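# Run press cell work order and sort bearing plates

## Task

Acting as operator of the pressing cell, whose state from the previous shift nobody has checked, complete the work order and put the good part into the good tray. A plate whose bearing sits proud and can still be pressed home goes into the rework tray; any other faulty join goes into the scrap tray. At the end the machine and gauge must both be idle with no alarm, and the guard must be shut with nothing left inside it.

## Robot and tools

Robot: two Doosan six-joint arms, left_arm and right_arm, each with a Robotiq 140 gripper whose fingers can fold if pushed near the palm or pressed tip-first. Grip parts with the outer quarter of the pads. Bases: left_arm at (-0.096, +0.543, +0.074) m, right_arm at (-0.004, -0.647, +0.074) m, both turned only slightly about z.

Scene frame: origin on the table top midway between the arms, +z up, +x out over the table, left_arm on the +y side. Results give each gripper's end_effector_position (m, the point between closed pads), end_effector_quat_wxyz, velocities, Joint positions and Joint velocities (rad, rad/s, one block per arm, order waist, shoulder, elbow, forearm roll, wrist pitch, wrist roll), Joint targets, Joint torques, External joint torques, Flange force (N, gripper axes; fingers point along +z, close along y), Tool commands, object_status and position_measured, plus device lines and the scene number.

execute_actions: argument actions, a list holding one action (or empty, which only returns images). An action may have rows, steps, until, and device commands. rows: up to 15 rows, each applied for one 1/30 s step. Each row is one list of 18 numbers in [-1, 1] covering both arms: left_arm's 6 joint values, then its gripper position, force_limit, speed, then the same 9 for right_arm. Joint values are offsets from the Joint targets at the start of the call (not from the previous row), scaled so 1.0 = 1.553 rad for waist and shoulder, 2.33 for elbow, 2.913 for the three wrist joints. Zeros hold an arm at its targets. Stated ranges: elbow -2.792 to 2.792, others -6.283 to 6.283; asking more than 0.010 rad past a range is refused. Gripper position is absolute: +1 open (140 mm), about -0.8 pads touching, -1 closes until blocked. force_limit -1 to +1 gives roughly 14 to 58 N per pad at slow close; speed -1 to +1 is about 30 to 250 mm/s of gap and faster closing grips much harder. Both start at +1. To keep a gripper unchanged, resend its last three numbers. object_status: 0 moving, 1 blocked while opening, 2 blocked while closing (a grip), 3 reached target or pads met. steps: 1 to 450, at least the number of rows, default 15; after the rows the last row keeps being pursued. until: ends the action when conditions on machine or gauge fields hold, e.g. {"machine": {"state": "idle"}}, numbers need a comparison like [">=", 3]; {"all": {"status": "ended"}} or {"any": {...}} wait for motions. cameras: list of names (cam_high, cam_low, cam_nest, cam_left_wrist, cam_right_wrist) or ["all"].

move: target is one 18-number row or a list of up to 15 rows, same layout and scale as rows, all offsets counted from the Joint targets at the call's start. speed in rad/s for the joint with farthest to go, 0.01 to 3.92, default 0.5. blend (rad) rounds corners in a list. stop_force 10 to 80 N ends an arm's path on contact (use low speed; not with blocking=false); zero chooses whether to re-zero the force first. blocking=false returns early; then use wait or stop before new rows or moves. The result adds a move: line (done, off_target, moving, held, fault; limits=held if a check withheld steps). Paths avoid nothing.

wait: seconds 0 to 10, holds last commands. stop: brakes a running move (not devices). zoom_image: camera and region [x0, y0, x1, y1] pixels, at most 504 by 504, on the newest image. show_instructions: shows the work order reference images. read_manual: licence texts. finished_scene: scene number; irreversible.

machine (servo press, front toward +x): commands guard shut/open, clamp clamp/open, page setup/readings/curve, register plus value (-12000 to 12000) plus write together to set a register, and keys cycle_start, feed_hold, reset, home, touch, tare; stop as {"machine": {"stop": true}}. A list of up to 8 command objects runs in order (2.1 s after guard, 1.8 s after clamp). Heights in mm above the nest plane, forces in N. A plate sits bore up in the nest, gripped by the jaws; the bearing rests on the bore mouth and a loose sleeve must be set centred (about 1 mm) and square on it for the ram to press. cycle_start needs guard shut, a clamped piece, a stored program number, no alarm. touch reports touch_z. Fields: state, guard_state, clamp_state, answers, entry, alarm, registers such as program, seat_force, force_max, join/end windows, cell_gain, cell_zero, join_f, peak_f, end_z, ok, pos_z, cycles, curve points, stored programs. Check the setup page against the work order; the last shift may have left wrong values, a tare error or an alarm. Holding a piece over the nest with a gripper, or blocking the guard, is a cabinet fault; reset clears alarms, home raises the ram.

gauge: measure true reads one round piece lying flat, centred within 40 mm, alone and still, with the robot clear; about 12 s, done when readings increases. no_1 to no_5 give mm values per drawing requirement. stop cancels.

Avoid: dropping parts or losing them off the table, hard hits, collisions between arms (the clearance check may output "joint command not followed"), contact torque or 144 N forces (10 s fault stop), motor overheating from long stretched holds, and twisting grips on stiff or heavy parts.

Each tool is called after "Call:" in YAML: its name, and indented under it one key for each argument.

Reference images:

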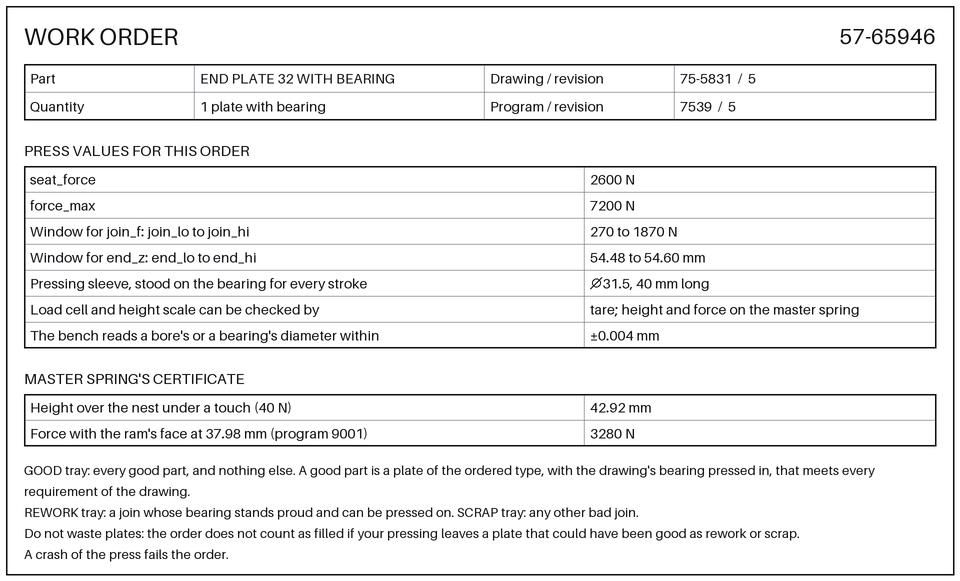

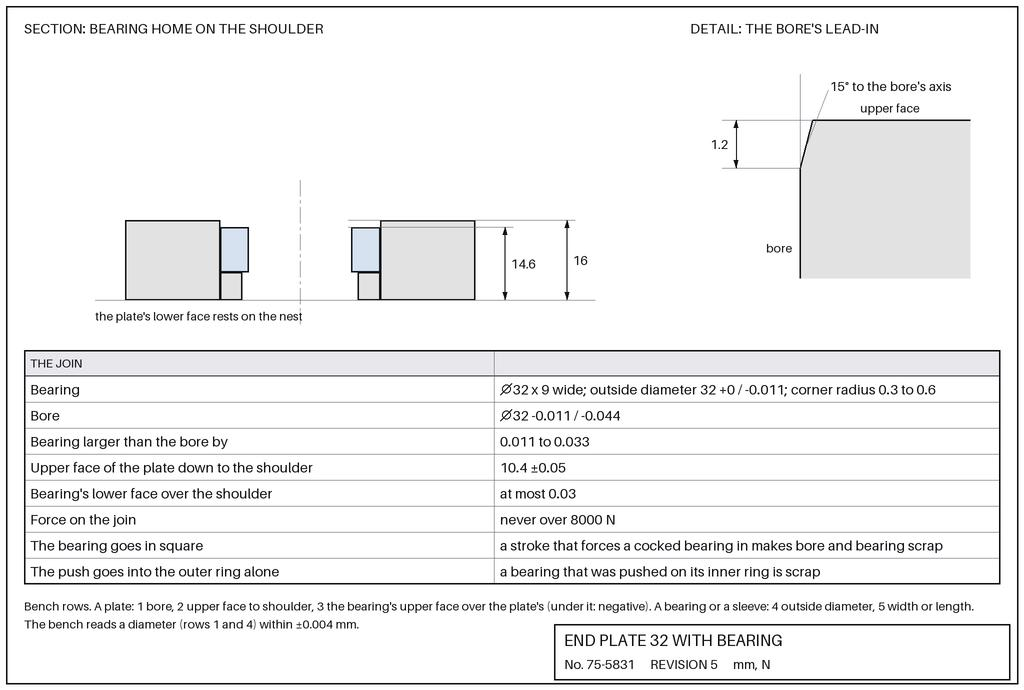

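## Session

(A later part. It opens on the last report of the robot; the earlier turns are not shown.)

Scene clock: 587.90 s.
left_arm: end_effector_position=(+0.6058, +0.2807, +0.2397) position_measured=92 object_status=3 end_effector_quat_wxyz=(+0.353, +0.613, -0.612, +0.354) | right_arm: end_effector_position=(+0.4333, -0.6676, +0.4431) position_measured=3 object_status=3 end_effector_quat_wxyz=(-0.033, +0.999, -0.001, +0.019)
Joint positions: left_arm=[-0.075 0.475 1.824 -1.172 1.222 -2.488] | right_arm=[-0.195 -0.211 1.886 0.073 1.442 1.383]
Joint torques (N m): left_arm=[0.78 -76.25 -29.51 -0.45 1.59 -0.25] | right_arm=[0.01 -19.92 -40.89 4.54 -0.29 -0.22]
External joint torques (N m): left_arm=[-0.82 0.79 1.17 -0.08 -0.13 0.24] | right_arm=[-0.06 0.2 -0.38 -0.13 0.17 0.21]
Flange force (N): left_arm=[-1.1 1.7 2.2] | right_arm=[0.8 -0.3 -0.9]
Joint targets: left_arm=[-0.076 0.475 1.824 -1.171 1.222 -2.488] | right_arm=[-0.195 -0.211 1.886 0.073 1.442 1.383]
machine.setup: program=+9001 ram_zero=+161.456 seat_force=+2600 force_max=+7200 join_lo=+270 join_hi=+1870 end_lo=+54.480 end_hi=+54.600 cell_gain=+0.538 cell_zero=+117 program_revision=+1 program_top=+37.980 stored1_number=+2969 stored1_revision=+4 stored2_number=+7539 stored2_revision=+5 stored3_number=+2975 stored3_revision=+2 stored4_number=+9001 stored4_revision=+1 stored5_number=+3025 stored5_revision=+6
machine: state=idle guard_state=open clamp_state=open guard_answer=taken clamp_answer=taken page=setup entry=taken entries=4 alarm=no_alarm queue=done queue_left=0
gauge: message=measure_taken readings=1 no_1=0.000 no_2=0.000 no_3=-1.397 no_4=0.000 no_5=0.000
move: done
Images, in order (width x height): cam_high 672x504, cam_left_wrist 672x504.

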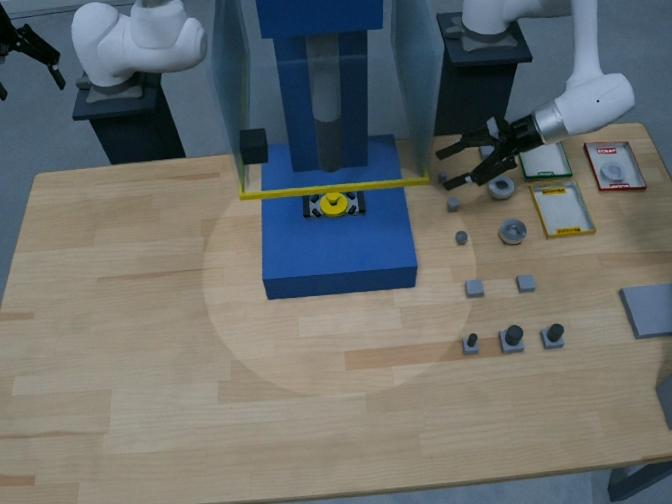

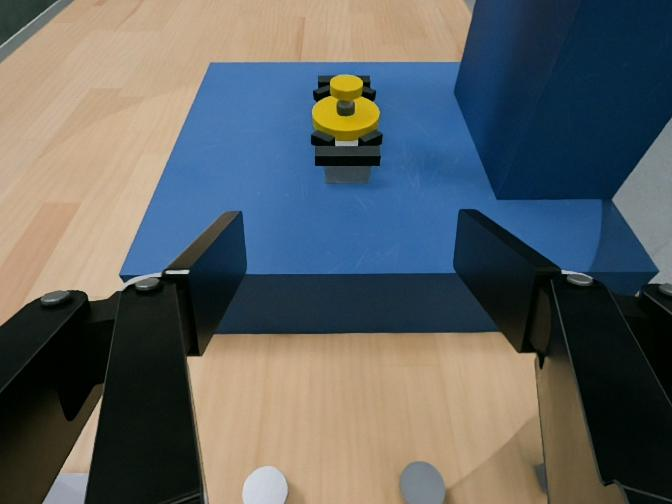

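Call:
move:
  target: [-0.1976,0.0645,-0.0072,-0.0769,-0.0805,0.0063,0.35,0,-1,0,0,0,0,0,0,1,1,1]
  speed: 0.4
  cameras: ["cam_left_wrist","cam_nest"]

Scene clock: 600.33 s.
left_arm: end_effector_position=(+0.6012, +0.0609, +0.1753) position_measured=85 object_status=3 end_effector_quat_wxyz=(+0.353, +0.613, -0.612, +0.354) | right_arm: end_effector_position=(+0.4333, -0.6676, +0.4431) position_measured=3 object_status=3 end_effector_quat_wxyz=(-0.033, +0.999, -0.001, +0.019)
Joint positions: left_arm=[-0.382 0.575 1.807 -1.395 0.987 -2.469] | right_arm=[-0.195 -0.211 1.886 0.073 1.442 1.383]
Joint torques (N m): left_arm=[1.14 -82.84 -27.33 -0.91 1.68 -0.17] | right_arm=[0.06 -19.96 -40.99 4.52 -0.22 -0.16]
External joint torques (N m): left_arm=[-0.98 0.11 1 -0.13 -0.19 0.17] | right_arm=[-0.11 -0.12 -0.52 -0.09 0.1 0.16]
Flange force (N): left_arm=[-0.4 2.8 1.3] | right_arm=[0.5 -0.1 -1.1]
Joint targets: left_arm=[-0.382 0.575 1.807 -1.395 0.987 -2.469] | right_arm=[-0.195 -0.211 1.886 0.073 1.442 1.383]
machine.setup: program=+9001 ram_zero=+161.456 seat_force=+2600 force_max=+7200 join_lo=+270 join_hi=+1870 end_lo=+54.480 end_hi=+54.600 cell_gain=+0.538 cell_zero=+117 program_revision=+1 program_top=+37.980 stored1_number=+2969 stored1_revision=+4 stored2_number=+7539 stored2_revision=+5 stored3_number=+2975 stored3_revision=+2 stored4_number=+9001 stored4_revision=+1 stored5_number=+3025 stored5_revision=+6
machine: state=idle guard_state=open clamp_state=open guard_answer=taken clamp_answer=taken page=setup entry=taken entries=4 alarm=no_alarm queue=done queue_left=0
gauge: message=measure_taken readings=1 no_1=0.000 no_2=0.000 no_3=-1.397 no_4=0.000 no_5=0.000
move: done
Images, in order (width x height): cam_nest 672x504, cam_left_wrist 672x504.

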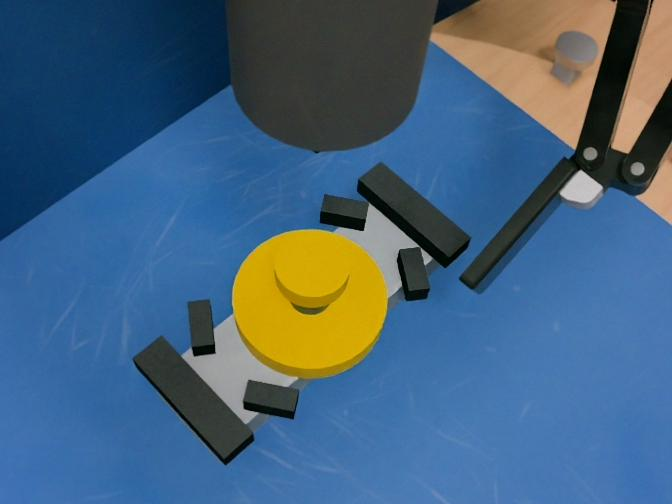

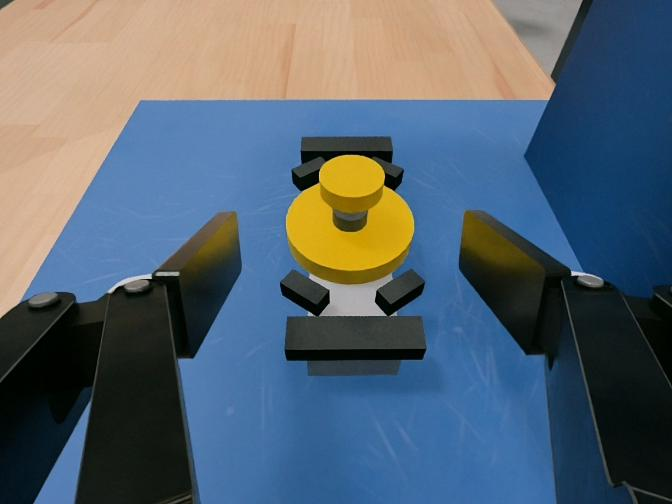

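Call:
move:
  target:
    - [-0.0328,0.0259,-0.0063,-0.0173,-0.0126,0.0082,0.35,0,-1,0,0,0,0,0,0,1,1,1]
    - [-0.0328,0.0259,-0.0063,-0.0173,-0.0126,0.0082,-1,0,-1,0,0,0,0,0,0,1,1,1]
    - [-0.0325,0.0008,-0.0118,-0.0047,-0.01,-0.0135,-1,0,-1,0,0,0,0,0,0,1,1,1]
  speed: 0.2
  cameras: ["cam_left_wrist","cam_nest"]

Scene clock: 614.97 s.
left_arm: end_effector_position=(+0.6004, +0.0219, +0.1851) position_measured=127 object_status=2 end_effector_quat_wxyz=(+0.354, +0.613, -0.612, +0.354) | right_arm: end_effector_position=(+0.4333, -0.6676, +0.4431) position_measured=3 object_status=3 end_effector_quat_wxyz=(-0.033, +0.999, -0.001, +0.019)
Joint positions: left_arm=[-0.433 0.576 1.78 -1.409 0.958 -2.509] | right_arm=[-0.195 -0.211 1.886 0.073 1.442 1.383]
Joint torques (N m): left_arm=[0.89 -88.13 -30.55 -1.88 2.5 -0.16] | right_arm=[0.41 -19.9 -41.08 4.49 -0.2 -0.2]
External joint torques (N m): left_arm=[-0.91 3.72 2.87 0.77 -1.07 0.16] | right_arm=[-0.38 -0.04 -0.36 -0.06 0.08 0.19]
Flange force (N): left_arm=[-4.0 2.2 3.4] | right_arm=[0.3 0.4 -0.8]
Joint targets: left_arm=[-0.433 0.576 1.780 -1.409 0.958 -2.509] | right_arm=[-0.195 -0.211 1.886 0.073 1.442 1.383]
machine.setup: program=+9001 ram_zero=+161.456 seat_force=+2600 force_max=+7200 join_lo=+270 join_hi=+1870 end_lo=+54.480 end_hi=+54.600 cell_gain=+0.538 cell_zero=+117 program_revision=+1 program_top=+37.980 stored1_number=+2969 stored1_revision=+4 stored2_number=+7539 stored2_revision=+5 stored3_number=+2975 stored3_revision=+2 stored4_number=+9001 stored4_revision=+1 stored5_number=+3025 stored5_revision=+6
machine: state=idle guard_state=open clamp_state=open guard_answer=taken clamp_answer=taken page=setup entry=taken entries=4 alarm=no_alarm queue=done queue_left=0
gauge: message=measure_taken readings=1 no_1=0.000 no_2=0.000 no_3=-1.397 no_4=0.000 no_5=0.000
move: done
Images, in order (width x height): cam_nest 672x504, cam_left_wrist 672x504.

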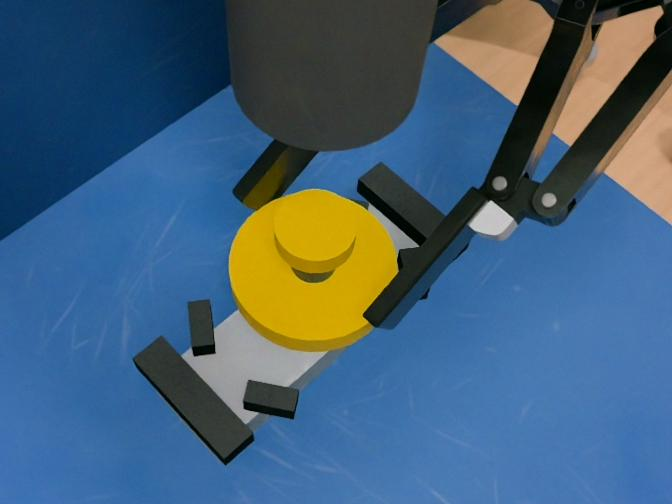

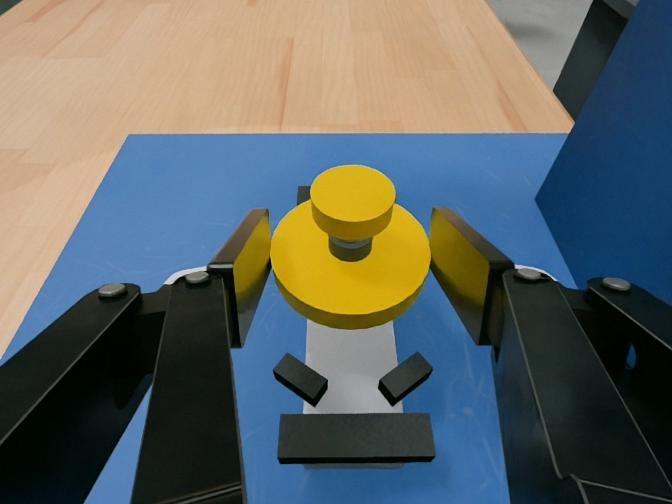

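Call:
move:
  target:
    - [0.2301,-0.0654,0.0191,0.0815,0.0907,0.0072,-1,0,-1,0,0,0,0,0,0,1,1,1]
    - [0.1616,-0.0657,0.1858,-0.5948,-0.1256,0.322,-1,0,-1,0,0,0,0,0,0,1,1,1]
    - [0.1571,0.0281,0.1282,-0.5948,-0.1215,0.322,-1,0,-1,0,0,0,0,0,0,1,1,1]
  speed: [0.4,0.9,0.25]
  blend: [0.1,0.03,0]
  cameras: ["cam_left_wrist"]

Call:
move:
  target: [0,0.0115,0,0,0.0060,0,-1,0,-1,0,0,0,0,0,0,1,1,1]
  speed: 0.012
  stop_force: 10
  cameras: ["cam_left_wrist"]

Scene clock: 630.87 s.
left_arm: end_effector_position=(+0.7896, +0.4656, +0.0602) position_measured=127 object_status=2 end_effector_quat_wxyz=(+0.031, +0.864, -0.054, +0.499) | right_arm: end_effector_position=(+0.4333, -0.6676, +0.4431) position_measured=3 object_status=3 end_effector_quat_wxyz=(-0.033, +0.999, -0.001, +0.019)
Joint positions: left_arm=[-0.189 0.62 2.078 -3.142 0.604 -1.571] | right_arm=[-0.195 -0.211 1.886 0.073 1.442 1.383]
Joint torques (N m): left_arm=[0.69 -84.14 -23.57 -1.76 4.06 -0.21] | right_arm=[0.07 -19.89 -40.99 4.53 -0.2 -0.19]
External joint torques (N m): left_arm=[-0.81 3.34 3.12 -0.08 -1.64 0.2] | right_arm=[-0.02 0.03 -0.31 -0.11 0.09 0.18]
Flange force (N): left_arm=[-3.3 1.9 0.0] | right_arm=[0.5 -0.4 -0.7]
Joint targets: left_arm=[-0.189 0.620 2.078 -3.142 0.604 -1.571] | right_arm=[-0.195 -0.211 1.886 0.073 1.442 1.383]
machine.setup: program=+9001 ram_zero=+161.456 seat_force=+2600 force_max=+7200 join_lo=+270 join_hi=+1870 end_lo=+54.480 end_hi=+54.600 cell_gain=+0.538 cell_zero=+117 program_revision=+1 program_top=+37.980 stored1_number=+2969 stored1_revision=+4 stored2_number=+7539 stored2_revision=+5 stored3_number=+2975 stored3_revision=+2 stored4_number=+9001 stored4_revision=+1 stored5_number=+3025 stored5_revision=+6
machine: state=idle guard_state=open clamp_state=open guard_answer=taken clamp_answer=taken page=setup entry=taken entries=4 alarm=no_alarm queue=done queue_left=0
gauge: message=measure_taken readings=1 no_1=0.000 no_2=0.000 no_3=-1.397 no_4=0.000 no_5=0.000
move: done
Images, in order (width x height): cam_left_wrist 672x504.

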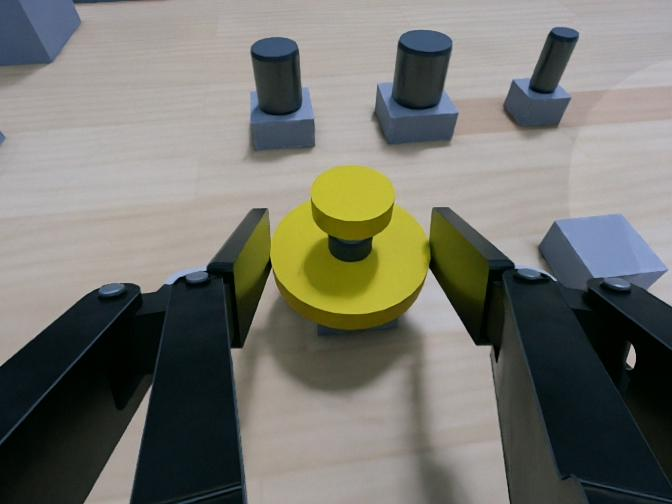

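Scene clock: 632.63 s.
left_arm: end_effector_position=(+0.7896, +0.4656, +0.0536) position_measured=127 object_status=2 end_effector_quat_wxyz=(+0.031, +0.864, -0.054, +0.499) | right_arm: end_effector_position=(+0.4333, -0.6676, +0.4431) position_measured=3 object_status=3 end_effector_quat_wxyz=(-0.033, +0.999, -0.001, +0.019)
Joint positions: left_arm=[-0.189 0.631 2.078 -3.142 0.615 -1.571] | right_arm=[-0.195 -0.211 1.886 0.073 1.442 1.383]
Joint torques (N m): left_arm=[0.36 -72.77 -19.41 -1.7 0.56 0.07] | right_arm=[0.02 -19.74 -41.09 4.55 -0.3 -0.2]
External joint torques (N m): left_arm=[-0.38 -7.62 -0.37 -0.09 1.82 -0.07] | right_arm=[0.02 -0.32 -0.25 -0.13 0.18 0.2]
Flange force (N): left_arm=[4.8 1.2 -11.2] | right_arm=[-0.2 -0.6 -0.8]
Joint targets: left_arm=[-0.189 0.631 2.078 -3.142 0.615 -1.571] | right_arm=[-0.195 -0.211 1.886 0.073 1.442 1.383]
machine.setup: program=+9001 ram_zero=+161.456 seat_force=+2600 force_max=+7200 join_lo=+270 join_hi=+1870 end_lo=+54.480 end_hi=+54.600 cell_gain=+0.538 cell_zero=+117 program_revision=+1 program_top=+37.980 stored1_number=+2969 stored1_revision=+4 stored2_number=+7539 stored2_revision=+5 stored3_number=+2975 stored3_revision=+2 stored4_number=+9001 stored4_revision=+1 stored5_number=+3025 stored5_revision=+6
machine: state=idle guard_state=open clamp_state=open guard_answer=taken clamp_answer=taken page=setup entry=taken entries=4 alarm=no_alarm queue=done queue_left=0
gauge: message=measure_taken readings=1 no_1=0.000 no_2=0.000 no_3=-1.397 no_4=0.000 no_5=0.000
move: contact (left_arm)
Images, in order (width x height): cam_left_wrist 672x504.

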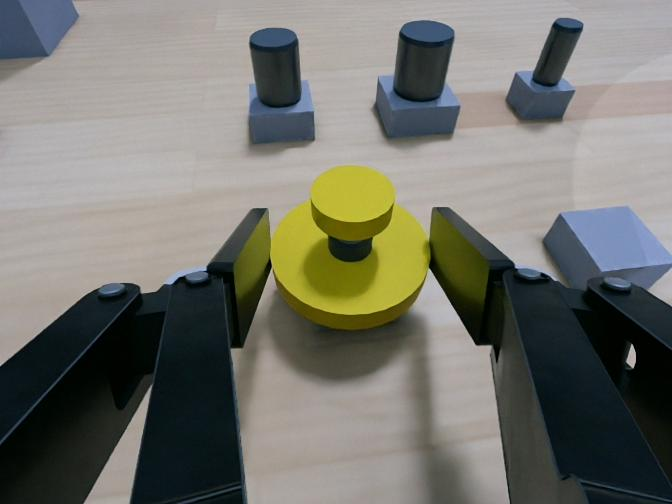

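Call:
move:
  target:
    - [0,0,0,0,0,0,0.295,0,-1,0,0,0,0,0,0,1,1,1]
    - [0.0045,-0.1011,0.0579,0,-0.0079,0,0.295,0,-1,0,0,0,0,0,0,1,1,1]
    - [-0.0105,-0.1928,0.1789,0,0.0402,0,0.295,0,-1,0,0,0,0,0,0,1,1,1]
  speed: [0.3,0.3,0.5]
  blend: [0,0.05,0]
  cameras: ["cam_left_wrist"]

Scene clock: 643.60 s.
left_arm: end_effector_position=(+0.5655, +0.4831, +0.1152) position_measured=92 object_status=3 end_effector_quat_wxyz=(+0.035, +0.864, -0.062, +0.499) | right_arm: end_effector_position=(+0.4333, -0.6676, +0.4431) position_measured=3 object_status=3 end_effector_quat_wxyz=(-0.033, +0.999, -0.001, +0.019)
Joint positions: left_arm=[-0.205 0.331 2.495 -3.142 0.732 -1.571] | right_arm=[-0.195 -0.211 1.886 0.073 1.442 1.383]
Joint torques (N m): left_arm=[0.58 -48.93 -15.99 -1.16 2.7 -0.13] | right_arm=[-0.35 -20 -41.09 4.54 -0.27 -0.16]
External joint torques (N m): left_arm=[-0.51 -0.01 0.53 -0.18 -0.3 0.13] | right_arm=[0.23 0.45 -0.24 -0.12 0.15 0.15]
Flange force (N): left_arm=[0.3 2.2 -0.9] | right_arm=[1.2 -0.8 -0.5]
Joint targets: left_arm=[-0.205 0.331 2.495 -3.142 0.732 -1.571] | right_arm=[-0.195 -0.211 1.886 0.073 1.442 1.383]
machine.setup: program=+9001 ram_zero=+161.456 seat_force=+2600 force_max=+7200 join_lo=+270 join_hi=+1870 end_lo=+54.480 end_hi=+54.600 cell_gain=+0.538 cell_zero=+117 program_revision=+1 program_top=+37.980 stored1_number=+2969 stored1_revision=+4 stored2_number=+7539 stored2_revision=+5 stored3_number=+2975 stored3_revision=+2 stored4_number=+9001 stored4_revision=+1 stored5_number=+3025 stored5_revision=+6
machine: state=idle guard_state=open clamp_state=open guard_answer=taken clamp_answer=taken page=setup entry=taken entries=4 alarm=no_alarm queue=done queue_left=0
gauge: message=measure_taken readings=1 no_1=0.000 no_2=0.000 no_3=-1.397 no_4=0.000 no_5=0.000
move: done
Images, in order (width x height): cam_left_wrist 672x504.

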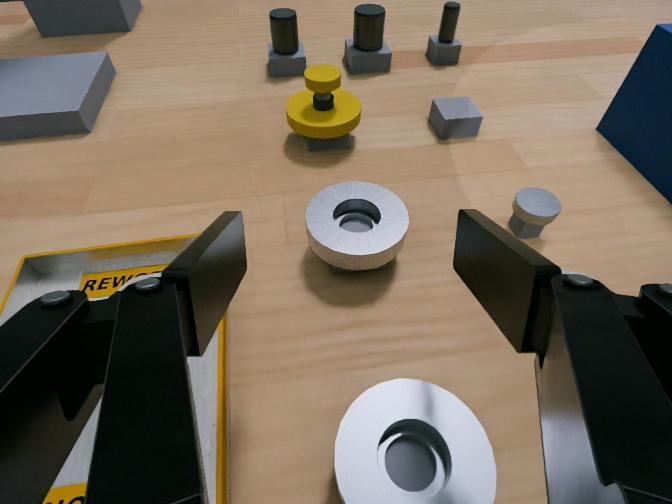

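Call:
move:
  target:
    - [-0.0074,0.1317,-0.0588,0,0.0231,0,0.295,0,-1,0,0,0,0,0,0,1,1,1]
    - [-0.0074,0.1317,-0.0588,0,0.0231,0,-1,0,-1,0,0,0,0,0,0,1,1,1]
    - [-0.0074,0.0431,-0.0613,0,-0.0262,0,-1,0,-1,0,0,0,0,0,0,1,1,1]
  speed: 0.3
  cameras: ["cam_left_wrist"]

Call:
move:
  target:
    - [0.2191,0.172,-0.2342,0,-0.0957,0,-1,0,-1,0,0,0,0,0,0,1,1,1]
    - [0.2191,0.2131,-0.2332,0,-0.0729,0,-1,0,-1,0,0,0,0,0,0,1,1,1]
  speed: [0.6,0.25]
  blend: [0.03,0]
  cameras: ["cam_left_wrist"]

Call:
move:
  target: [0,0.0110,0.0003,0,0.0063,0,-1,0,-1,0,0,0,0,0,0,1,1,1]
  speed: 0.012
  stop_force: 10

Scene clock: 663.93 s.
left_arm: end_effector_position=(+0.6423, +0.4635, +0.1149) position_measured=127 object_status=2 end_effector_quat_wxyz=(+0.038, +0.863, -0.067, +0.498) | right_arm: end_effector_position=(+0.4333, -0.6676, +0.4431) position_measured=3 object_status=3 end_effector_quat_wxyz=(-0.033, +0.999, -0.001, +0.019)
Joint positions: left_arm=[-0.217 0.398 2.352 -3.142 0.656 -1.571] | right_arm=[-0.195 -0.211 1.886 0.073 1.442 1.383]
Joint torques (N m): left_arm=[0.52 -58.41 -19.65 -1.53 3.13 -0.12] | right_arm=[0.04 -20 -41.05 4.54 -0.25 -0.21]
External joint torques (N m): left_arm=[-0.6 0.03 1.25 -0.1 -0.72 0.12] | right_arm=[-0.01 0.16 -0.36 -0.12 0.13 0.21]
Flange force (N): left_arm=[0.4 1.9 -2.0] | right_arm=[0.8 -0.4 -0.8]
Joint targets: left_arm=[-0.217 0.398 2.352 -3.142 0.656 -1.571] | right_arm=[-0.195 -0.211 1.886 0.073 1.442 1.383]
machine.setup: program=+9001 ram_zero=+161.456 seat_force=+2600 force_max=+7200 join_lo=+270 join_hi=+1870 end_lo=+54.480 end_hi=+54.600 cell_gain=+0.538 cell_zero=+117 program_revision=+1 program_top=+37.980 stored1_number=+2969 stored1_revision=+4 stored2_number=+7539 stored2_revision=+5 stored3_number=+2975 stored3_revision=+2 stored4_number=+9001 stored4_revision=+1 stored5_number=+3025 stored5_revision=+6
machine: state=idle guard_state=open clamp_state=open guard_answer=taken clamp_answer=taken page=setup entry=taken entries=4 alarm=no_alarm queue=done queue_left=0
gauge: message=measure_taken readings=1 no_1=0.000 no_2=0.000 no_3=-1.397 no_4=0.000 no_5=0.000
move: done
Images, in order (width x height): cam_left_wrist 672x504.

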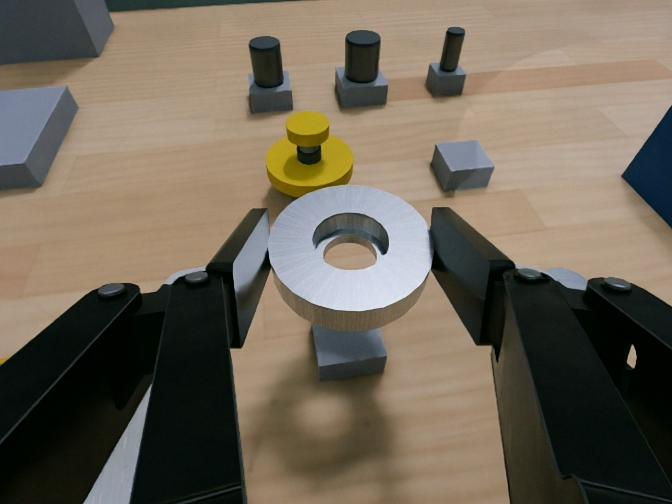

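Scene clock: 665.53 s.
left_arm: end_effector_position=(+0.8985, +0.7658, +0.0623) position_measured=127 object_status=2 end_effector_quat_wxyz=(-0.047, +0.862, +0.081, +0.498) | right_arm: end_effector_position=(+0.4333, -0.6676, +0.4431) position_measured=3 object_status=3 end_effector_quat_wxyz=(-0.033, +0.999, -0.001, +0.019)
Joint positions: left_arm=[0.124 0.729 1.809 -3.142 0.444 -1.571] | right_arm=[-0.195 -0.211 1.886 0.073 1.442 1.383]
Joint torques (N m): left_arm=[-0.07 -96.52 -27.61 -2.32 3.07 -0.21] | right_arm=[-0.11 -19.99 -41.03 4.57 -0.2 -0.19]
External joint torques (N m): left_arm=[0.15 1.09 1.18 -0.14 -0.64 0.2] | right_arm=[0.07 -0.11 -0.36 -0.15 0.08 0.19]
Flange force (N): left_arm=[-0.9 0.6 -0.3] | right_arm=[0.4 -0.6 -0.7]
Joint targets: left_arm=[0.124 0.729 1.809 -3.142 0.444 -1.571] | right_arm=[-0.195 -0.211 1.886 0.073 1.442 1.383]
machine.setup: program=+9001 ram_zero=+161.456 seat_force=+2600 force_max=+7200 join_lo=+270 join_hi=+1870 end_lo=+54.480 end_hi=+54.600 cell_gain=+0.538 cell_zero=+117 program_revision=+1 program_top=+37.980 stored1_number=+2969 stored1_revision=+4 stored2_number=+7539 stored2_revision=+5 stored3_number=+2975 stored3_revision=+2 stored4_number=+9001 stored4_revision=+1 stored5_number=+3025 stored5_revision=+6
machine: state=idle guard_state=open clamp_state=open guard_answer=taken clamp_answer=taken page=setup entry=taken entries=4 alarm=no_alarm queue=done queue_left=0
gauge: message=measure_taken readings=1 no_1=0.000 no_2=0.000 no_3=-1.397 no_4=0.000 no_5=0.000
move: done
Images, in order (width x height): cam_left_wrist 672x504.

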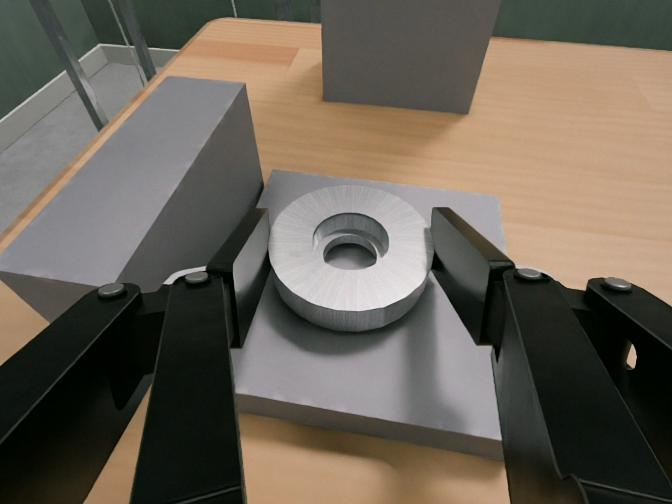

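Scene clock: 667.20 s.
left_arm: end_effector_position=(+0.8984, +0.7658, +0.0552) position_measured=127 object_status=2 end_effector_quat_wxyz=(-0.047, +0.862, +0.081, +0.498) | right_arm: end_effector_position=(+0.4333, -0.6676, +0.4431) position_measured=3 object_status=3 end_effector_quat_wxyz=(-0.033, +0.999, -0.001, +0.019)
Joint positions: left_arm=[0.124 0.739 1.809 -3.142 0.455 -1.571] | right_arm=[-0.195 -0.211 1.886 0.073 1.442 1.383]
Joint torques (N m): left_arm=[0.92 -84.86 -23.08 -2.33 0.06 -0.24] | right_arm=[-0.33 -20.1 -40.89 4.51 -0.23 -0.21]
External joint torques (N m): left_arm=[-0.81 -10.66 -3.05 -0.11 2.37 0.24] | right_arm=[0.45 -0.16 -0.57 -0.08 0.12 0.2]
Flange force (N): left_arm=[6.8 2.1 -11.1] | right_arm=[0.7 -1.5 -1.1]
Joint targets: left_arm=[0.124 0.739 1.809 -3.142 0.455 -1.571] | right_arm=[-0.195 -0.211 1.886 0.073 1.442 1.383]
machine.setup: program=+9001 ram_zero=+161.456 seat_force=+2600 force_max=+7200 join_lo=+270 join_hi=+1870 end_lo=+54.480 end_hi=+54.600 cell_gain=+0.538 cell_zero=+117 program_revision=+1 program_top=+37.980 stored1_number=+2969 stored1_revision=+4 stored2_number=+7539 stored2_revision=+5 stored3_number=+2975 stored3_revision=+2 stored4_number=+9001 stored4_revision=+1 stored5_number=+3025 stored5_revision=+6
machine: state=idle guard_state=open clamp_state=open guard_answer=taken clamp_answer=taken page=setup entry=taken entries=4 alarm=no_alarm queue=done queue_left=0
gauge: message=measure_taken readings=1 no_1=0.000 no_2=0.000 no_3=-1.397 no_4=0.000 no_5=0.000
move: contact (left_arm)

Call:
move:
  target:
    - [0,0,0,0,0,0,0.295,0,-1,0,0,0,0,0,0,1,1,1]
    - [0,-0.2641,0.176,0,-0.0005,0,0.295,0,-1,0,0,0,0,0,0,1,1,1]
  speed: 0.6

Call:
execute_actions:
  actions:
    - {"gauge":{"measure":true},"steps":420,"until":{"gauge":{"readings":[">=",2]}}}
  cameras: ["cam_left_wrist"]

Scene clock: 674.40 s.
left_arm: end_effector_position=(+0.6846, +0.7254, +0.1833) position_measured=92 object_status=3 end_effector_quat_wxyz=(-0.047, +0.862, +0.081, +0.498) | right_arm: end_effector_position=(+0.4333, -0.6676, +0.4431) position_measured=3 object_status=3 end_effector_quat_wxyz=(-0.033, +0.999, -0.001, +0.019)
Joint positions: left_arm=[0.124 0.329 2.219 -3.142 0.453 -1.571] | right_arm=[-0.195 -0.211 1.886 0.073 1.442 1.383]
Joint torques (N m): left_arm=[0.82 -58.4 -26.81 -2.37 2.66 -0.24] | right_arm=[0.11 -19.73 -40.87 4.52 -0.28 -0.19]
External joint torques (N m): left_arm=[-0.67 -0.9 0.96 -0.05 -0.26 0.24] | right_arm=[0.02 -0.47 -0.52 -0.1 0.17 0.19]
Flange force (N): left_arm=[0.1 2.3 -3.1] | right_arm=[-0.1 -0.6 -1.3]
Joint targets: left_arm=[0.124 0.329 2.219 -3.142 0.453 -1.571] | right_arm=[-0.195 -0.211 1.886 0.073 1.442 1.383]
machine.setup: program=+9001 ram_zero=+161.456 seat_force=+2600 force_max=+7200 join_lo=+270 join_hi=+1870 end_lo=+54.480 end_hi=+54.600 cell_gain=+0.538 cell_zero=+117 program_revision=+1 program_top=+37.980 stored1_number=+2969 stored1_revision=+4 stored2_number=+7539 stored2_revision=+5 stored3_number=+2975 stored3_revision=+2 stored4_number=+9001 stored4_revision=+1 stored5_number=+3025 stored5_revision=+6
machine: state=idle guard_state=open clamp_state=open guard_answer=taken clamp_answer=taken page=setup entry=taken entries=4 alarm=no_alarm queue=done queue_left=0
gauge: message=measure_taken readings=1 no_1=0.000 no_2=0.000 no_3=-1.397 no_4=0.000 no_5=0.000
move: done

Scene clock: 686.60 s.
left_arm: end_effector_position=(+0.6846, +0.7254, +0.1834) position_measured=92 object_status=3 end_effector_quat_wxyz=(-0.047, +0.862, +0.081, +0.498) | right_arm: end_effector_position=(+0.4333, -0.6676, +0.4431) position_measured=3 object_status=3 end_effector_quat_wxyz=(-0.033, +0.999, -0.001, +0.019)
Joint positions: left_arm=[0.124 0.329 2.219 -3.142 0.453 -1.571] | right_arm=[-0.195 -0.211 1.886 0.073 1.442 1.383]
Joint torques (N m): left_arm=[0.66 -59.62 -26.93 -2.2 2.68 -0.14] | right_arm=[-0.2 -19.99 -41.01 4.56 -0.22 -0.17]
External joint torques (N m): left_arm=[-0.56 0.04 0.91 -0.22 -0.26 0.14] | right_arm=[0.23 -0.13 -0.43 -0.13 0.1 0.17]
Flange force (N): left_arm=[-0.6 2.4 -1.3] | right_arm=[0.5 -1.0 -0.9]
Joint targets: left_arm=[0.124 0.329 2.219 -3.142 0.453 -1.571] | right_arm=[-0.195 -0.211 1.886 0.073 1.442 1.383]
Tool commands: left_gripper/position=+0.295 left_gripper/force_limit=+0.0 left_gripper/speed=-1.0 right_gripper/position=+1.0 right_gripper/force_limit=+1.0 right_gripper/speed=+1.0
machine.setup: program=+9001 ram_zero=+161.456 seat_force=+2600 force_max=+7200 join_lo=+270 join_hi=+1870 end_lo=+54.480 end_hi=+54.600 cell_gain=+0.538 cell_zero=+117 program_revision=+1 program_top=+37.980 stored1_number=+2969 stored1_revision=+4 stored2_number=+7539 stored2_revision=+5 stored3_number=+2975 stored3_revision=+2 stored4_number=+9001 stored4_revision=+1 stored5_number=+3025 stored5_revision=+6
machine: state=idle guard_state=open clamp_state=open guard_answer=taken clamp_answer=taken page=setup entry=taken entries=4 alarm=no_alarm queue=done queue_left=0
gauge: message=measure_taken readings=2 no_1=31.976 no_2=10.400 no_3=0.000 no_4=0.000 no_5=0.000
Images, in order (width x height): cam_left_wrist 672x504.

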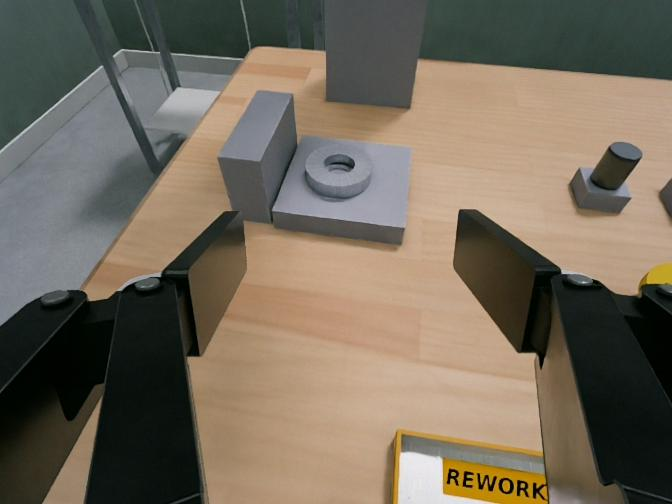

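Call:
move:
  target:
    - [0,0.2634,-0.176,0,0,0,0.295,0,-1,0,0,0,0,0,0,1,1,1]
    - [0,0.2634,-0.176,0,0,0,-1,0,-1,0,0,0,0,0,0,1,1,1]
    - [0,0,0,0,0,0,-1,0,-1,0,0,0,0,0,0,1,1,1]
  speed: 0.5
  cameras: ["cam_left_wrist"]

Call:
move:
  target:
    - [-0.1285,0.0937,-0.1694,0.6764,0.264,-0.3148,-1,0,-1,0,0,0,0,0,0,1,1,1]
    - [-0.3587,0.1592,-0.1886,0.5951,0.1734,-0.3217,-1,0,-1,0,0,0,0,0,0,1,1,1]
    - [-0.3587,0.1793,-0.1842,0.585,0.1712,-0.3044,-1,0,-1,0,0,0,0,0,0,1,1,1]
  speed: [0.9,0.4,0.2]
  blend: [0.1,0.01,0]
  cameras: ["cam_left_wrist","cam_nest"]

Call:
move:
  target: [0,0.0098,0.0021,-0.0049,-0.001,0.0084,-1,0,-1,0,0,0,0,0,0,1,1,1]
  speed: 0.012
  stop_force: 10
  cameras: ["cam_nest"]

Scene clock: 707.00 s.
left_arm: end_effector_position=(+0.6846, +0.7254, +0.1833) position_measured=127 object_status=2 end_effector_quat_wxyz=(-0.047, +0.862, +0.081, +0.498) | right_arm: end_effector_position=(+0.4333, -0.6676, +0.4431) position_measured=3 object_status=3 end_effector_quat_wxyz=(-0.033, +0.999, -0.001, +0.019)
Joint positions: left_arm=[0.124 0.329 2.219 -3.142 0.453 -1.571] | right_arm=[-0.195 -0.211 1.886 0.073 1.442 1.383]
Joint torques (N m): left_arm=[0.39 -61.26 -27.61 -2.26 3.08 -0.14] | right_arm=[-0.14 -20.07 -41 4.58 -0.22 -0.17]
External joint torques (N m): left_arm=[-0.51 2.15 1.94 -0.12 -0.68 0.14] | right_arm=[0.18 0.25 -0.29 -0.16 0.1 0.17]
Flange force (N): left_arm=[-3.0 1.9 0.9] | right_arm=[0.9 -0.8 -0.6]
Joint targets: left_arm=[0.124 0.329 2.219 -3.142 0.453 -1.571] | right_arm=[-0.195 -0.211 1.886 0.073 1.442 1.383]
machine.setup: program=+9001 ram_zero=+161.456 seat_force=+2600 force_max=+7200 join_lo=+270 join_hi=+1870 end_lo=+54.480 end_hi=+54.600 cell_gain=+0.538 cell_zero=+117 program_revision=+1 program_top=+37.980 stored1_number=+2969 stored1_revision=+4 stored2_number=+7539 stored2_revision=+5 stored3_number=+2975 stored3_revision=+2 stored4_number=+9001 stored4_revision=+1 stored5_number=+3025 stored5_revision=+6
machine: state=idle guard_state=open clamp_state=open guard_answer=taken clamp_answer=taken page=setup entry=taken entries=4 alarm=no_alarm queue=done queue_left=0
gauge: message=measure_taken readings=2 no_1=31.976 no_2=10.400 no_3=0.000 no_4=0.000 no_5=0.000
move: done
Images, in order (width x height): cam_left_wrist 672x504.

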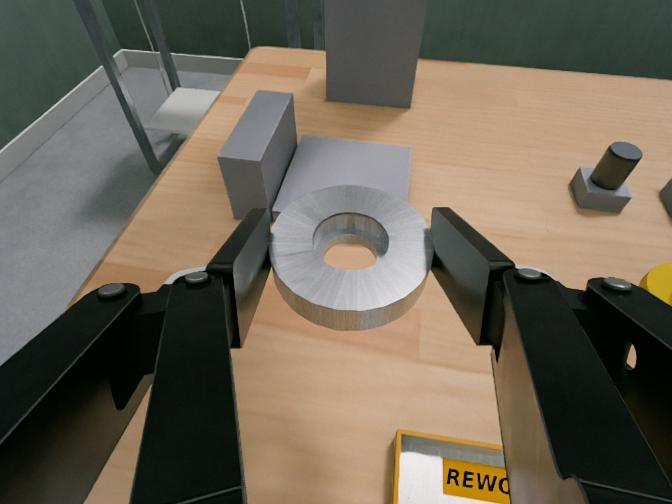

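Scene clock: 710.73 s.
left_arm: end_effector_position=(+0.5993, +0.0218, +0.1581) position_measured=127 object_status=2 end_effector_quat_wxyz=(+0.354, +0.612, -0.613, +0.354) | right_arm: end_effector_position=(+0.4333, -0.6676, +0.4431) position_measured=3 object_status=3 end_effector_quat_wxyz=(-0.033, +0.999, -0.001, +0.019)
Joint positions: left_arm=[-0.434 0.607 1.79 -1.438 0.952 -2.457] | right_arm=[-0.195 -0.211 1.886 0.073 1.442 1.383]
Joint torques (N m): left_arm=[0.25 -87.12 -27.47 -1.24 2.01 -0.18] | right_arm=[0.11 -19.81 -40.95 4.52 -0.26 -0.18]
External joint torques (N m): left_arm=[-0.27 1.77 1.3 0.1 -0.48 0.18] | right_arm=[-0.06 -0.46 -0.51 -0.09 0.15 0.17]
Flange force (N): left_arm=[-2.3 1.3 1.7] | right_arm=[-0.1 -0.4 -1.2]
Joint targets: left_arm=[-0.434 0.607 1.790 -1.438 0.952 -2.457] | right_arm=[-0.195 -0.211 1.886 0.073 1.442 1.383]
machine.setup: program=+9001 ram_zero=+161.456 seat_force=+2600 force_max=+7200 join_lo=+270 join_hi=+1870 end_lo=+54.480 end_hi=+54.600 cell_gain=+0.538 cell_zero=+117 program_revision=+1 program_top=+37.980 stored1_number=+2969 stored1_revision=+4 stored2_number=+7539 stored2_revision=+5 stored3_number=+2975 stored3_revision=+2 stored4_number=+9001 stored4_revision=+1 stored5_number=+3025 stored5_revision=+6
machine: state=idle guard_state=open clamp_state=open guard_answer=taken clamp_answer=taken page=setup entry=taken entries=4 alarm=no_alarm queue=done queue_left=0
gauge: message=measure_taken readings=2 no_1=31.976 no_2=10.400 no_3=0.000 no_4=0.000 no_5=0.000
move: done
Images, in order (width x height): cam_nest 672x504, cam_left_wrist 672x504.

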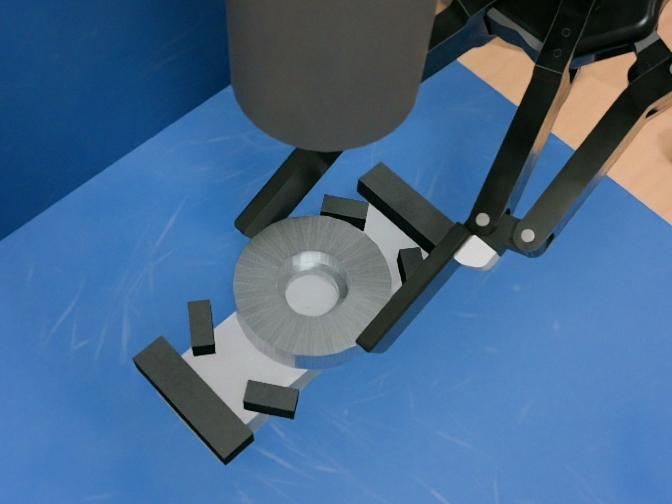

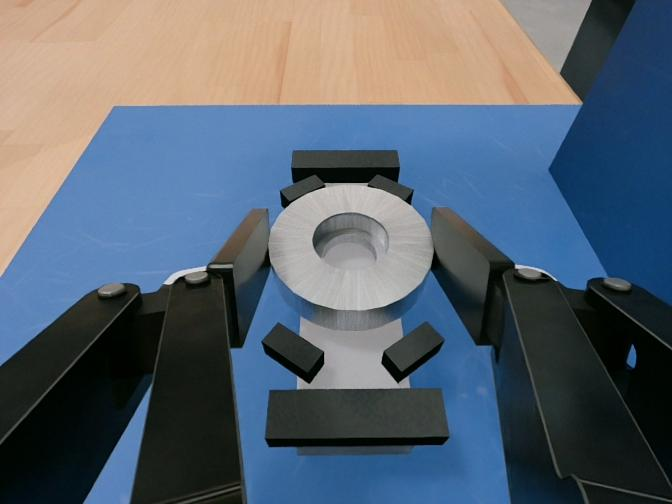

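Scene clock: 712.63 s.
left_arm: end_effector_position=(+0.5991, +0.0219, +0.1499) position_measured=127 object_status=2 end_effector_quat_wxyz=(+0.354, +0.612, -0.613, +0.354) | right_arm: end_effector_position=(+0.4333, -0.6676, +0.4431) position_measured=3 object_status=3 end_effector_quat_wxyz=(-0.033, +0.999, -0.001, +0.019)
Joint positions: left_arm=[-0.434 0.617 1.793 -1.447 0.95 -2.441] | right_arm=[-0.195 -0.211 1.886 0.073 1.442 1.383]
Joint torques (N m): left_arm=[-2.99 -75.09 -21.56 0.44 -0.19 -0.34] | right_arm=[0.14 -19.64 -40.9 4.52 -0.26 -0.18]
External joint torques (N m): left_arm=[3.11 -10.46 -4.26 -1.59 1.73 0.33] | right_arm=[-0.13 -0.42 -0.47 -0.1 0.15 0.18]
Flange force (N): left_arm=[7.8 1.9 -10.6] | right_arm=[-0.1 -0.2 -1.1]
Joint targets: left_arm=[-0.434 0.617 1.793 -1.447 0.950 -2.442] | right_arm=[-0.195 -0.211 1.886 0.073 1.442 1.383]
machine.setup: program=+9001 ram_zero=+161.456 seat_force=+2600 force_max=+7200 join_lo=+270 join_hi=+1870 end_lo=+54.480 end_hi=+54.600 cell_gain=+0.538 cell_zero=+117 program_revision=+1 program_top=+37.980 stored1_number=+2969 stored1_revision=+4 stored2_number=+7539 stored2_revision=+5 stored3_number=+2975 stored3_revision=+2 stored4_number=+9001 stored4_revision=+1 stored5_number=+3025 stored5_revision=+6
machine: state=idle guard_state=open clamp_state=open guard_answer=taken clamp_answer=taken page=setup entry=taken entries=4 alarm=no_alarm queue=done queue_left=0
gauge: message=measure_taken readings=2 no_1=31.976 no_2=10.400 no_3=0.000 no_4=0.000 no_5=0.000
move: contact (left_arm)
Images, in order (width x height): cam_nest 672x504.

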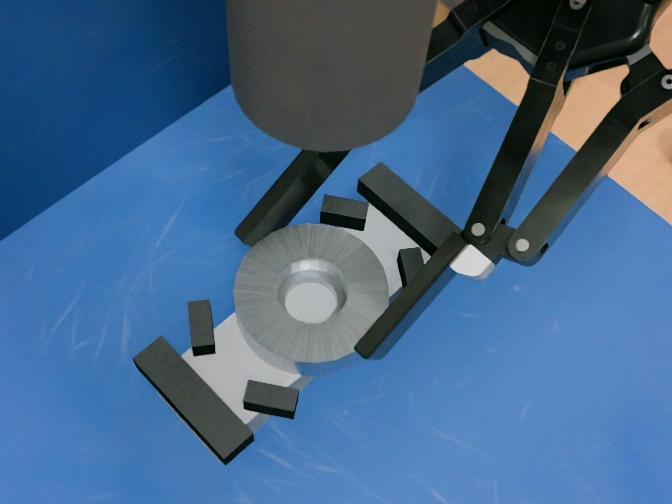

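Call:
move:
  target:
    - [0,0,0,0,0,0,0.295,0,-1,0,0,0,0,0,0,1,1,1]
    - [0.0329,-0.027,0.0061,0.0179,0.0129,-0.0095,0.295,0,-1,0,0,0,0,0,0,1,1,1]
    - [0.2308,-0.0918,0.0135,0.0945,0.0935,-0.0158,0.295,0,-1,0,0,0,0,0,0,1,1,1]
  speed: [0.3,0.2,0.6]
  blend: [0,0.02,0]

Call:
execute_actions:
  actions:
    - {"machine":{"clamp":"clamp"},"steps":2}

Call:
move:
  target: [-0.1908,-0.0794,0.2695,-0.6763,-0.1760,0.3148,0.1,0,-1,0,0,0,0,0,0,1,1,1]
  speed: 0.9
  cameras: ["cam_left_wrist","cam_nest"]

Scene clock: 727.40 s.
left_arm: end_effector_position=(+0.6053, +0.2808, +0.2397) position_measured=92 object_status=3 end_effector_quat_wxyz=(+0.353, +0.613, -0.612, +0.354) | right_arm: end_effector_position=(+0.4333, -0.6676, +0.4431) position_measured=3 object_status=3 end_effector_quat_wxyz=(-0.033, +0.999, -0.001, +0.019)
Joint positions: left_arm=[-0.075 0.475 1.825 -1.172 1.223 -2.488] | right_arm=[-0.195 -0.211 1.886 0.073 1.442 1.383]
Joint torques (N m): left_arm=[1.62 -76.44 -29.56 -0.45 1.64 -0.19] | right_arm=[0.07 -20 -40.99 4.58 -0.21 -0.17]
External joint torques (N m): left_arm=[-1.69 0.64 1 -0.1 -0.18 0.19] | right_arm=[0 -0.02 -0.46 -0.15 0.09 0.17]
Flange force (N): left_arm=[-0.2 1.6 3.1] | right_arm=[0.6 -0.4 -0.9]
Joint targets: left_arm=[-0.075 0.475 1.825 -1.172 1.223 -2.488] | right_arm=[-0.195 -0.211 1.886 0.073 1.442 1.383]
machine.setup: program=+9001 ram_zero=+161.456 seat_force=+2600 force_max=+7200 join_lo=+270 join_hi=+1870 end_lo=+54.480 end_hi=+54.600 cell_gain=+0.538 cell_zero=+117 program_revision=+1 program_top=+37.980 stored1_number=+2969 stored1_revision=+4 stored2_number=+7539 stored2_revision=+5 stored3_number=+2975 stored3_revision=+2 stored4_number=+9001 stored4_revision=+1 stored5_number=+3025 stored5_revision=+6
machine: state=idle guard_state=open clamp_state=open guard_answer=taken clamp_answer=taken page=setup entry=taken entries=4 alarm=no_alarm queue=done queue_left=0
gauge: message=measure_taken readings=2 no_1=31.976 no_2=10.400 no_3=0.000 no_4=0.000 no_5=0.000
move: done

Scene clock: 727.67 s.
left_arm: end_effector_position=(+0.6054, +0.2809, +0.2397) position_measured=92 object_status=3 end_effector_quat_wxyz=(+0.353, +0.613, -0.612, +0.354) | right_arm: end_effector_position=(+0.4333, -0.6676, +0.4431) position_measured=3 object_status=3 end_effector_quat_wxyz=(-0.033, +0.999, -0.001, +0.019)
Joint positions: left_arm=[-0.075 0.475 1.825 -1.172 1.223 -2.488] | right_arm=[-0.195 -0.211 1.886 0.073 1.442 1.383]
Joint torques (N m): left_arm=[0.96 -75.98 -29.52 -0.44 1.66 -0.24] | right_arm=[-0.1 -19.9 -40.97 4.54 -0.24 -0.18]
External joint torques (N m): left_arm=[-1.14 0.52 1.18 -0.11 -0.2 0.23] | right_arm=[0.04 0.04 -0.46 -0.12 0.12 0.18]
Flange force (N): left_arm=[-0.6 2.1 2.5] | right_arm=[0.7 -0.5 -1.0]
Joint targets: left_arm=[-0.075 0.475 1.825 -1.172 1.223 -2.488] | right_arm=[-0.195 -0.211 1.886 0.073 1.442 1.383]
Tool commands: left_gripper/position=+0.295 left_gripper/force_limit=+0.0 left_gripper/speed=-1.0 right_gripper/position=+1.0 right_gripper/force_limit=+1.0 right_gripper/speed=+1.0
machine.setup: program=+9001 ram_zero=+161.456 seat_force=+2600 force_max=+7200 join_lo=+270 join_hi=+1870 end_lo=+54.480 end_hi=+54.600 cell_gain=+0.538 cell_zero=+117 program_revision=+1 program_top=+37.980 stored1_number=+2969 stored1_revision=+4 stored2_number=+7539 stored2_revision=+5 stored3_number=+2975 stored3_revision=+2 stored4_number=+9001 stored4_revision=+1 stored5_number=+3025 stored5_revision=+6
machine: state=idle guard_state=open clamp_state=between guard_answer=taken clamp_answer=taken page=setup entry=taken entries=4 alarm=no_alarm queue=running queue_left=0
gauge: message=measure_taken readings=2 no_1=31.976 no_2=10.400 no_3=0.000 no_4=0.000 no_5=0.000

Scene clock: 730.37 s.
left_arm: end_effector_position=(+0.5689, +0.3674, +0.1152) position_measured=117 object_status=3 end_effector_quat_wxyz=(+0.077, +0.856, -0.133, +0.494) | right_arm: end_effector_position=(+0.4333, -0.6676, +0.4431) position_measured=3 object_status=3 end_effector_quat_wxyz=(-0.033, +0.999, -0.001, +0.019)
Joint positions: left_arm=[-0.371 0.351 2.453 -3.142 0.71 -1.571] | right_arm=[-0.195 -0.211 1.886 0.073 1.442 1.383]
Joint torques (N m): left_arm=[1.02 -52.08 -16.9 -1.36 2.72 -0.21] | right_arm=[-0.11 -20.01 -40.98 4.53 -0.21 -0.22]
External joint torques (N m): left_arm=[-1.07 0.16 0.48 -0.07 -0.3 0.21] | right_arm=[0.02 0.27 -0.42 -0.11 0.09 0.21]
Flange force (N): left_arm=[0.0 3.2 -0.5] | right_arm=[1.1 -0.5 -0.8]
Joint targets: left_arm=[-0.371 0.351 2.453 -3.142 0.710 -1.571] | right_arm=[-0.195 -0.211 1.886 0.073 1.442 1.383]
machine.setup: program=+9001 ram_zero=+161.456 seat_force=+2600 force_max=+7200 join_lo=+270 join_hi=+1870 end_lo=+54.480 end_hi=+54.600 cell_gain=+0.538 cell_zero=+117 program_revision=+1 program_top=+37.980 stored1_number=+2969 stored1_revision=+4 stored2_number=+7539 stored2_revision=+5 stored3_number=+2975 stored3_revision=+2 stored4_number=+9001 stored4_revision=+1 stored5_number=+3025 stored5_revision=+6
machine: state=idle guard_state=open clamp_state=clamped guard_answer=taken clamp_answer=taken page=setup entry=taken entries=4 alarm=no_alarm queue=done queue_left=0
gauge: message=measure_taken readings=2 no_1=31.976 no_2=10.400 no_3=0.000 no_4=0.000 no_5=0.000
move: done
Images, in order (width x height): cam_nest 672x504, cam_left_wrist 672x504.

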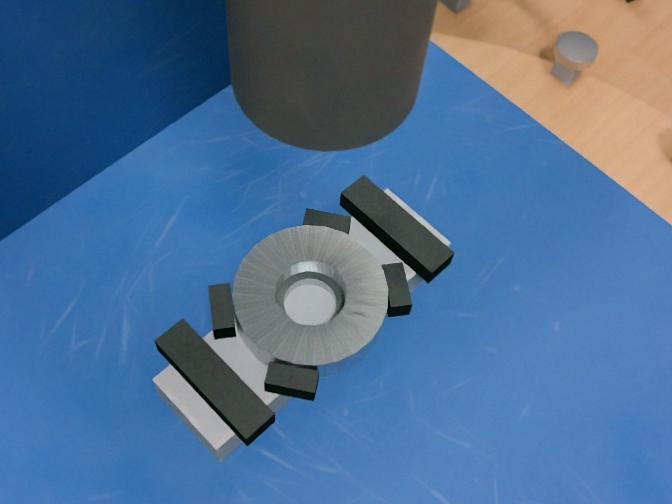

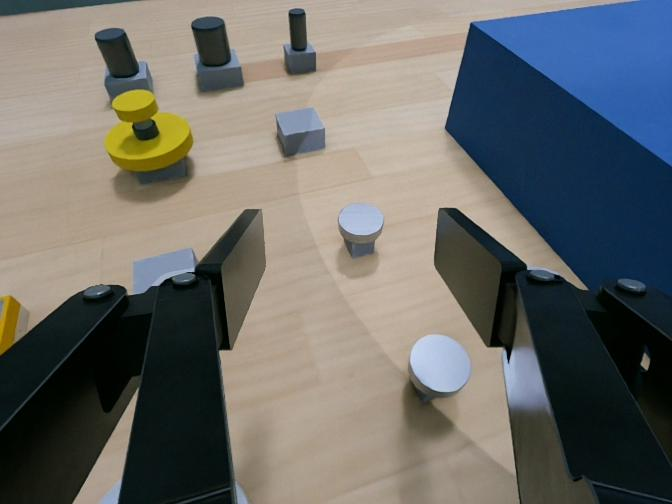

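Call:
move:
  target: [-0.0093,0.1268,-0.0635,0,0.0168,0,0.1,0,-1,0,0,0,0,0,0,1,1,1]
  speed: 0.3
  cameras: ["cam_left_wrist"]

Scene clock: 756.50 s.
left_arm: end_effector_position=(+0.6457, +0.3313, +0.0537) position_measured=117 object_status=3 end_effector_quat_wxyz=(+0.080, +0.855, -0.139, +0.494) | right_arm: end_effector_position=(+0.4333, -0.6676, +0.4431) position_measured=3 object_status=3 end_effector_quat_wxyz=(-0.033, +0.999, -0.001, +0.019)
Joint positions: left_arm=[-0.386 0.548 2.305 -3.142 0.759 -1.571] | right_arm=[-0.195 -0.211 1.886 0.073 1.442 1.383]
Joint torques (N m): left_arm=[0.68 -68.56 -14.9 -1.15 2.62 -0.23] | right_arm=[-0.14 -19.88 -41.03 4.54 -0.24 -0.2]
External joint torques (N m): left_arm=[-0.56 0.55 0.64 -0.07 -0.22 0.23] | right_arm=[0.01 0.15 -0.39 -0.12 0.11 0.2]
Flange force (N): left_arm=[-0.9 1.6 -0.2] | right_arm=[0.8 -0.5 -0.8]
Joint targets: left_arm=[-0.386 0.548 2.305 -3.142 0.759 -1.571] | right_arm=[-0.195 -0.211 1.886 0.073 1.442 1.383]
machine.setup: program=+9001 ram_zero=+161.456 seat_force=+2600 force_max=+7200 join_lo=+270 join_hi=+1870 end_lo=+54.480 end_hi=+54.600 cell_gain=+0.538 cell_zero=+117 program_revision=+1 program_top=+37.980 stored1_number=+2969 stored1_revision=+4 stored2_number=+7539 stored2_revision=+5 stored3_number=+2975 stored3_revision=+2 stored4_number=+9001 stored4_revision=+1 stored5_number=+3025 stored5_revision=+6
machine: state=idle guard_state=open clamp_state=clamped guard_answer=taken clamp_answer=taken page=setup entry=taken entries=4 alarm=no_alarm queue=done queue_left=0
gauge: message=measure_taken readings=2 no_1=31.976 no_2=10.400 no_3=0.000 no_4=0.000 no_5=0.000
move: done
Images, in order (width x height): cam_left_wrist 672x504.

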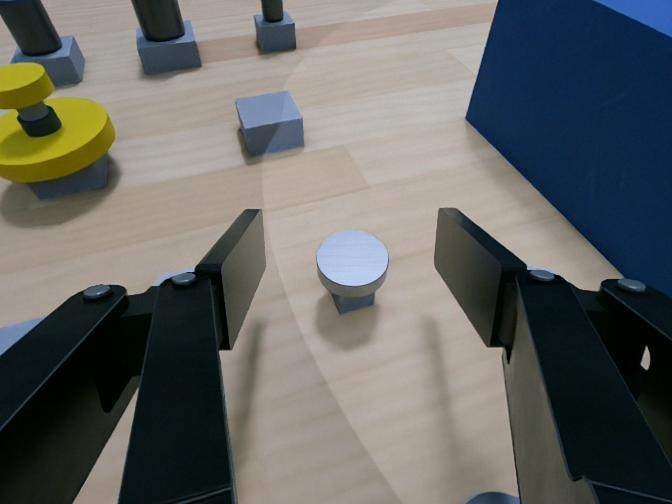

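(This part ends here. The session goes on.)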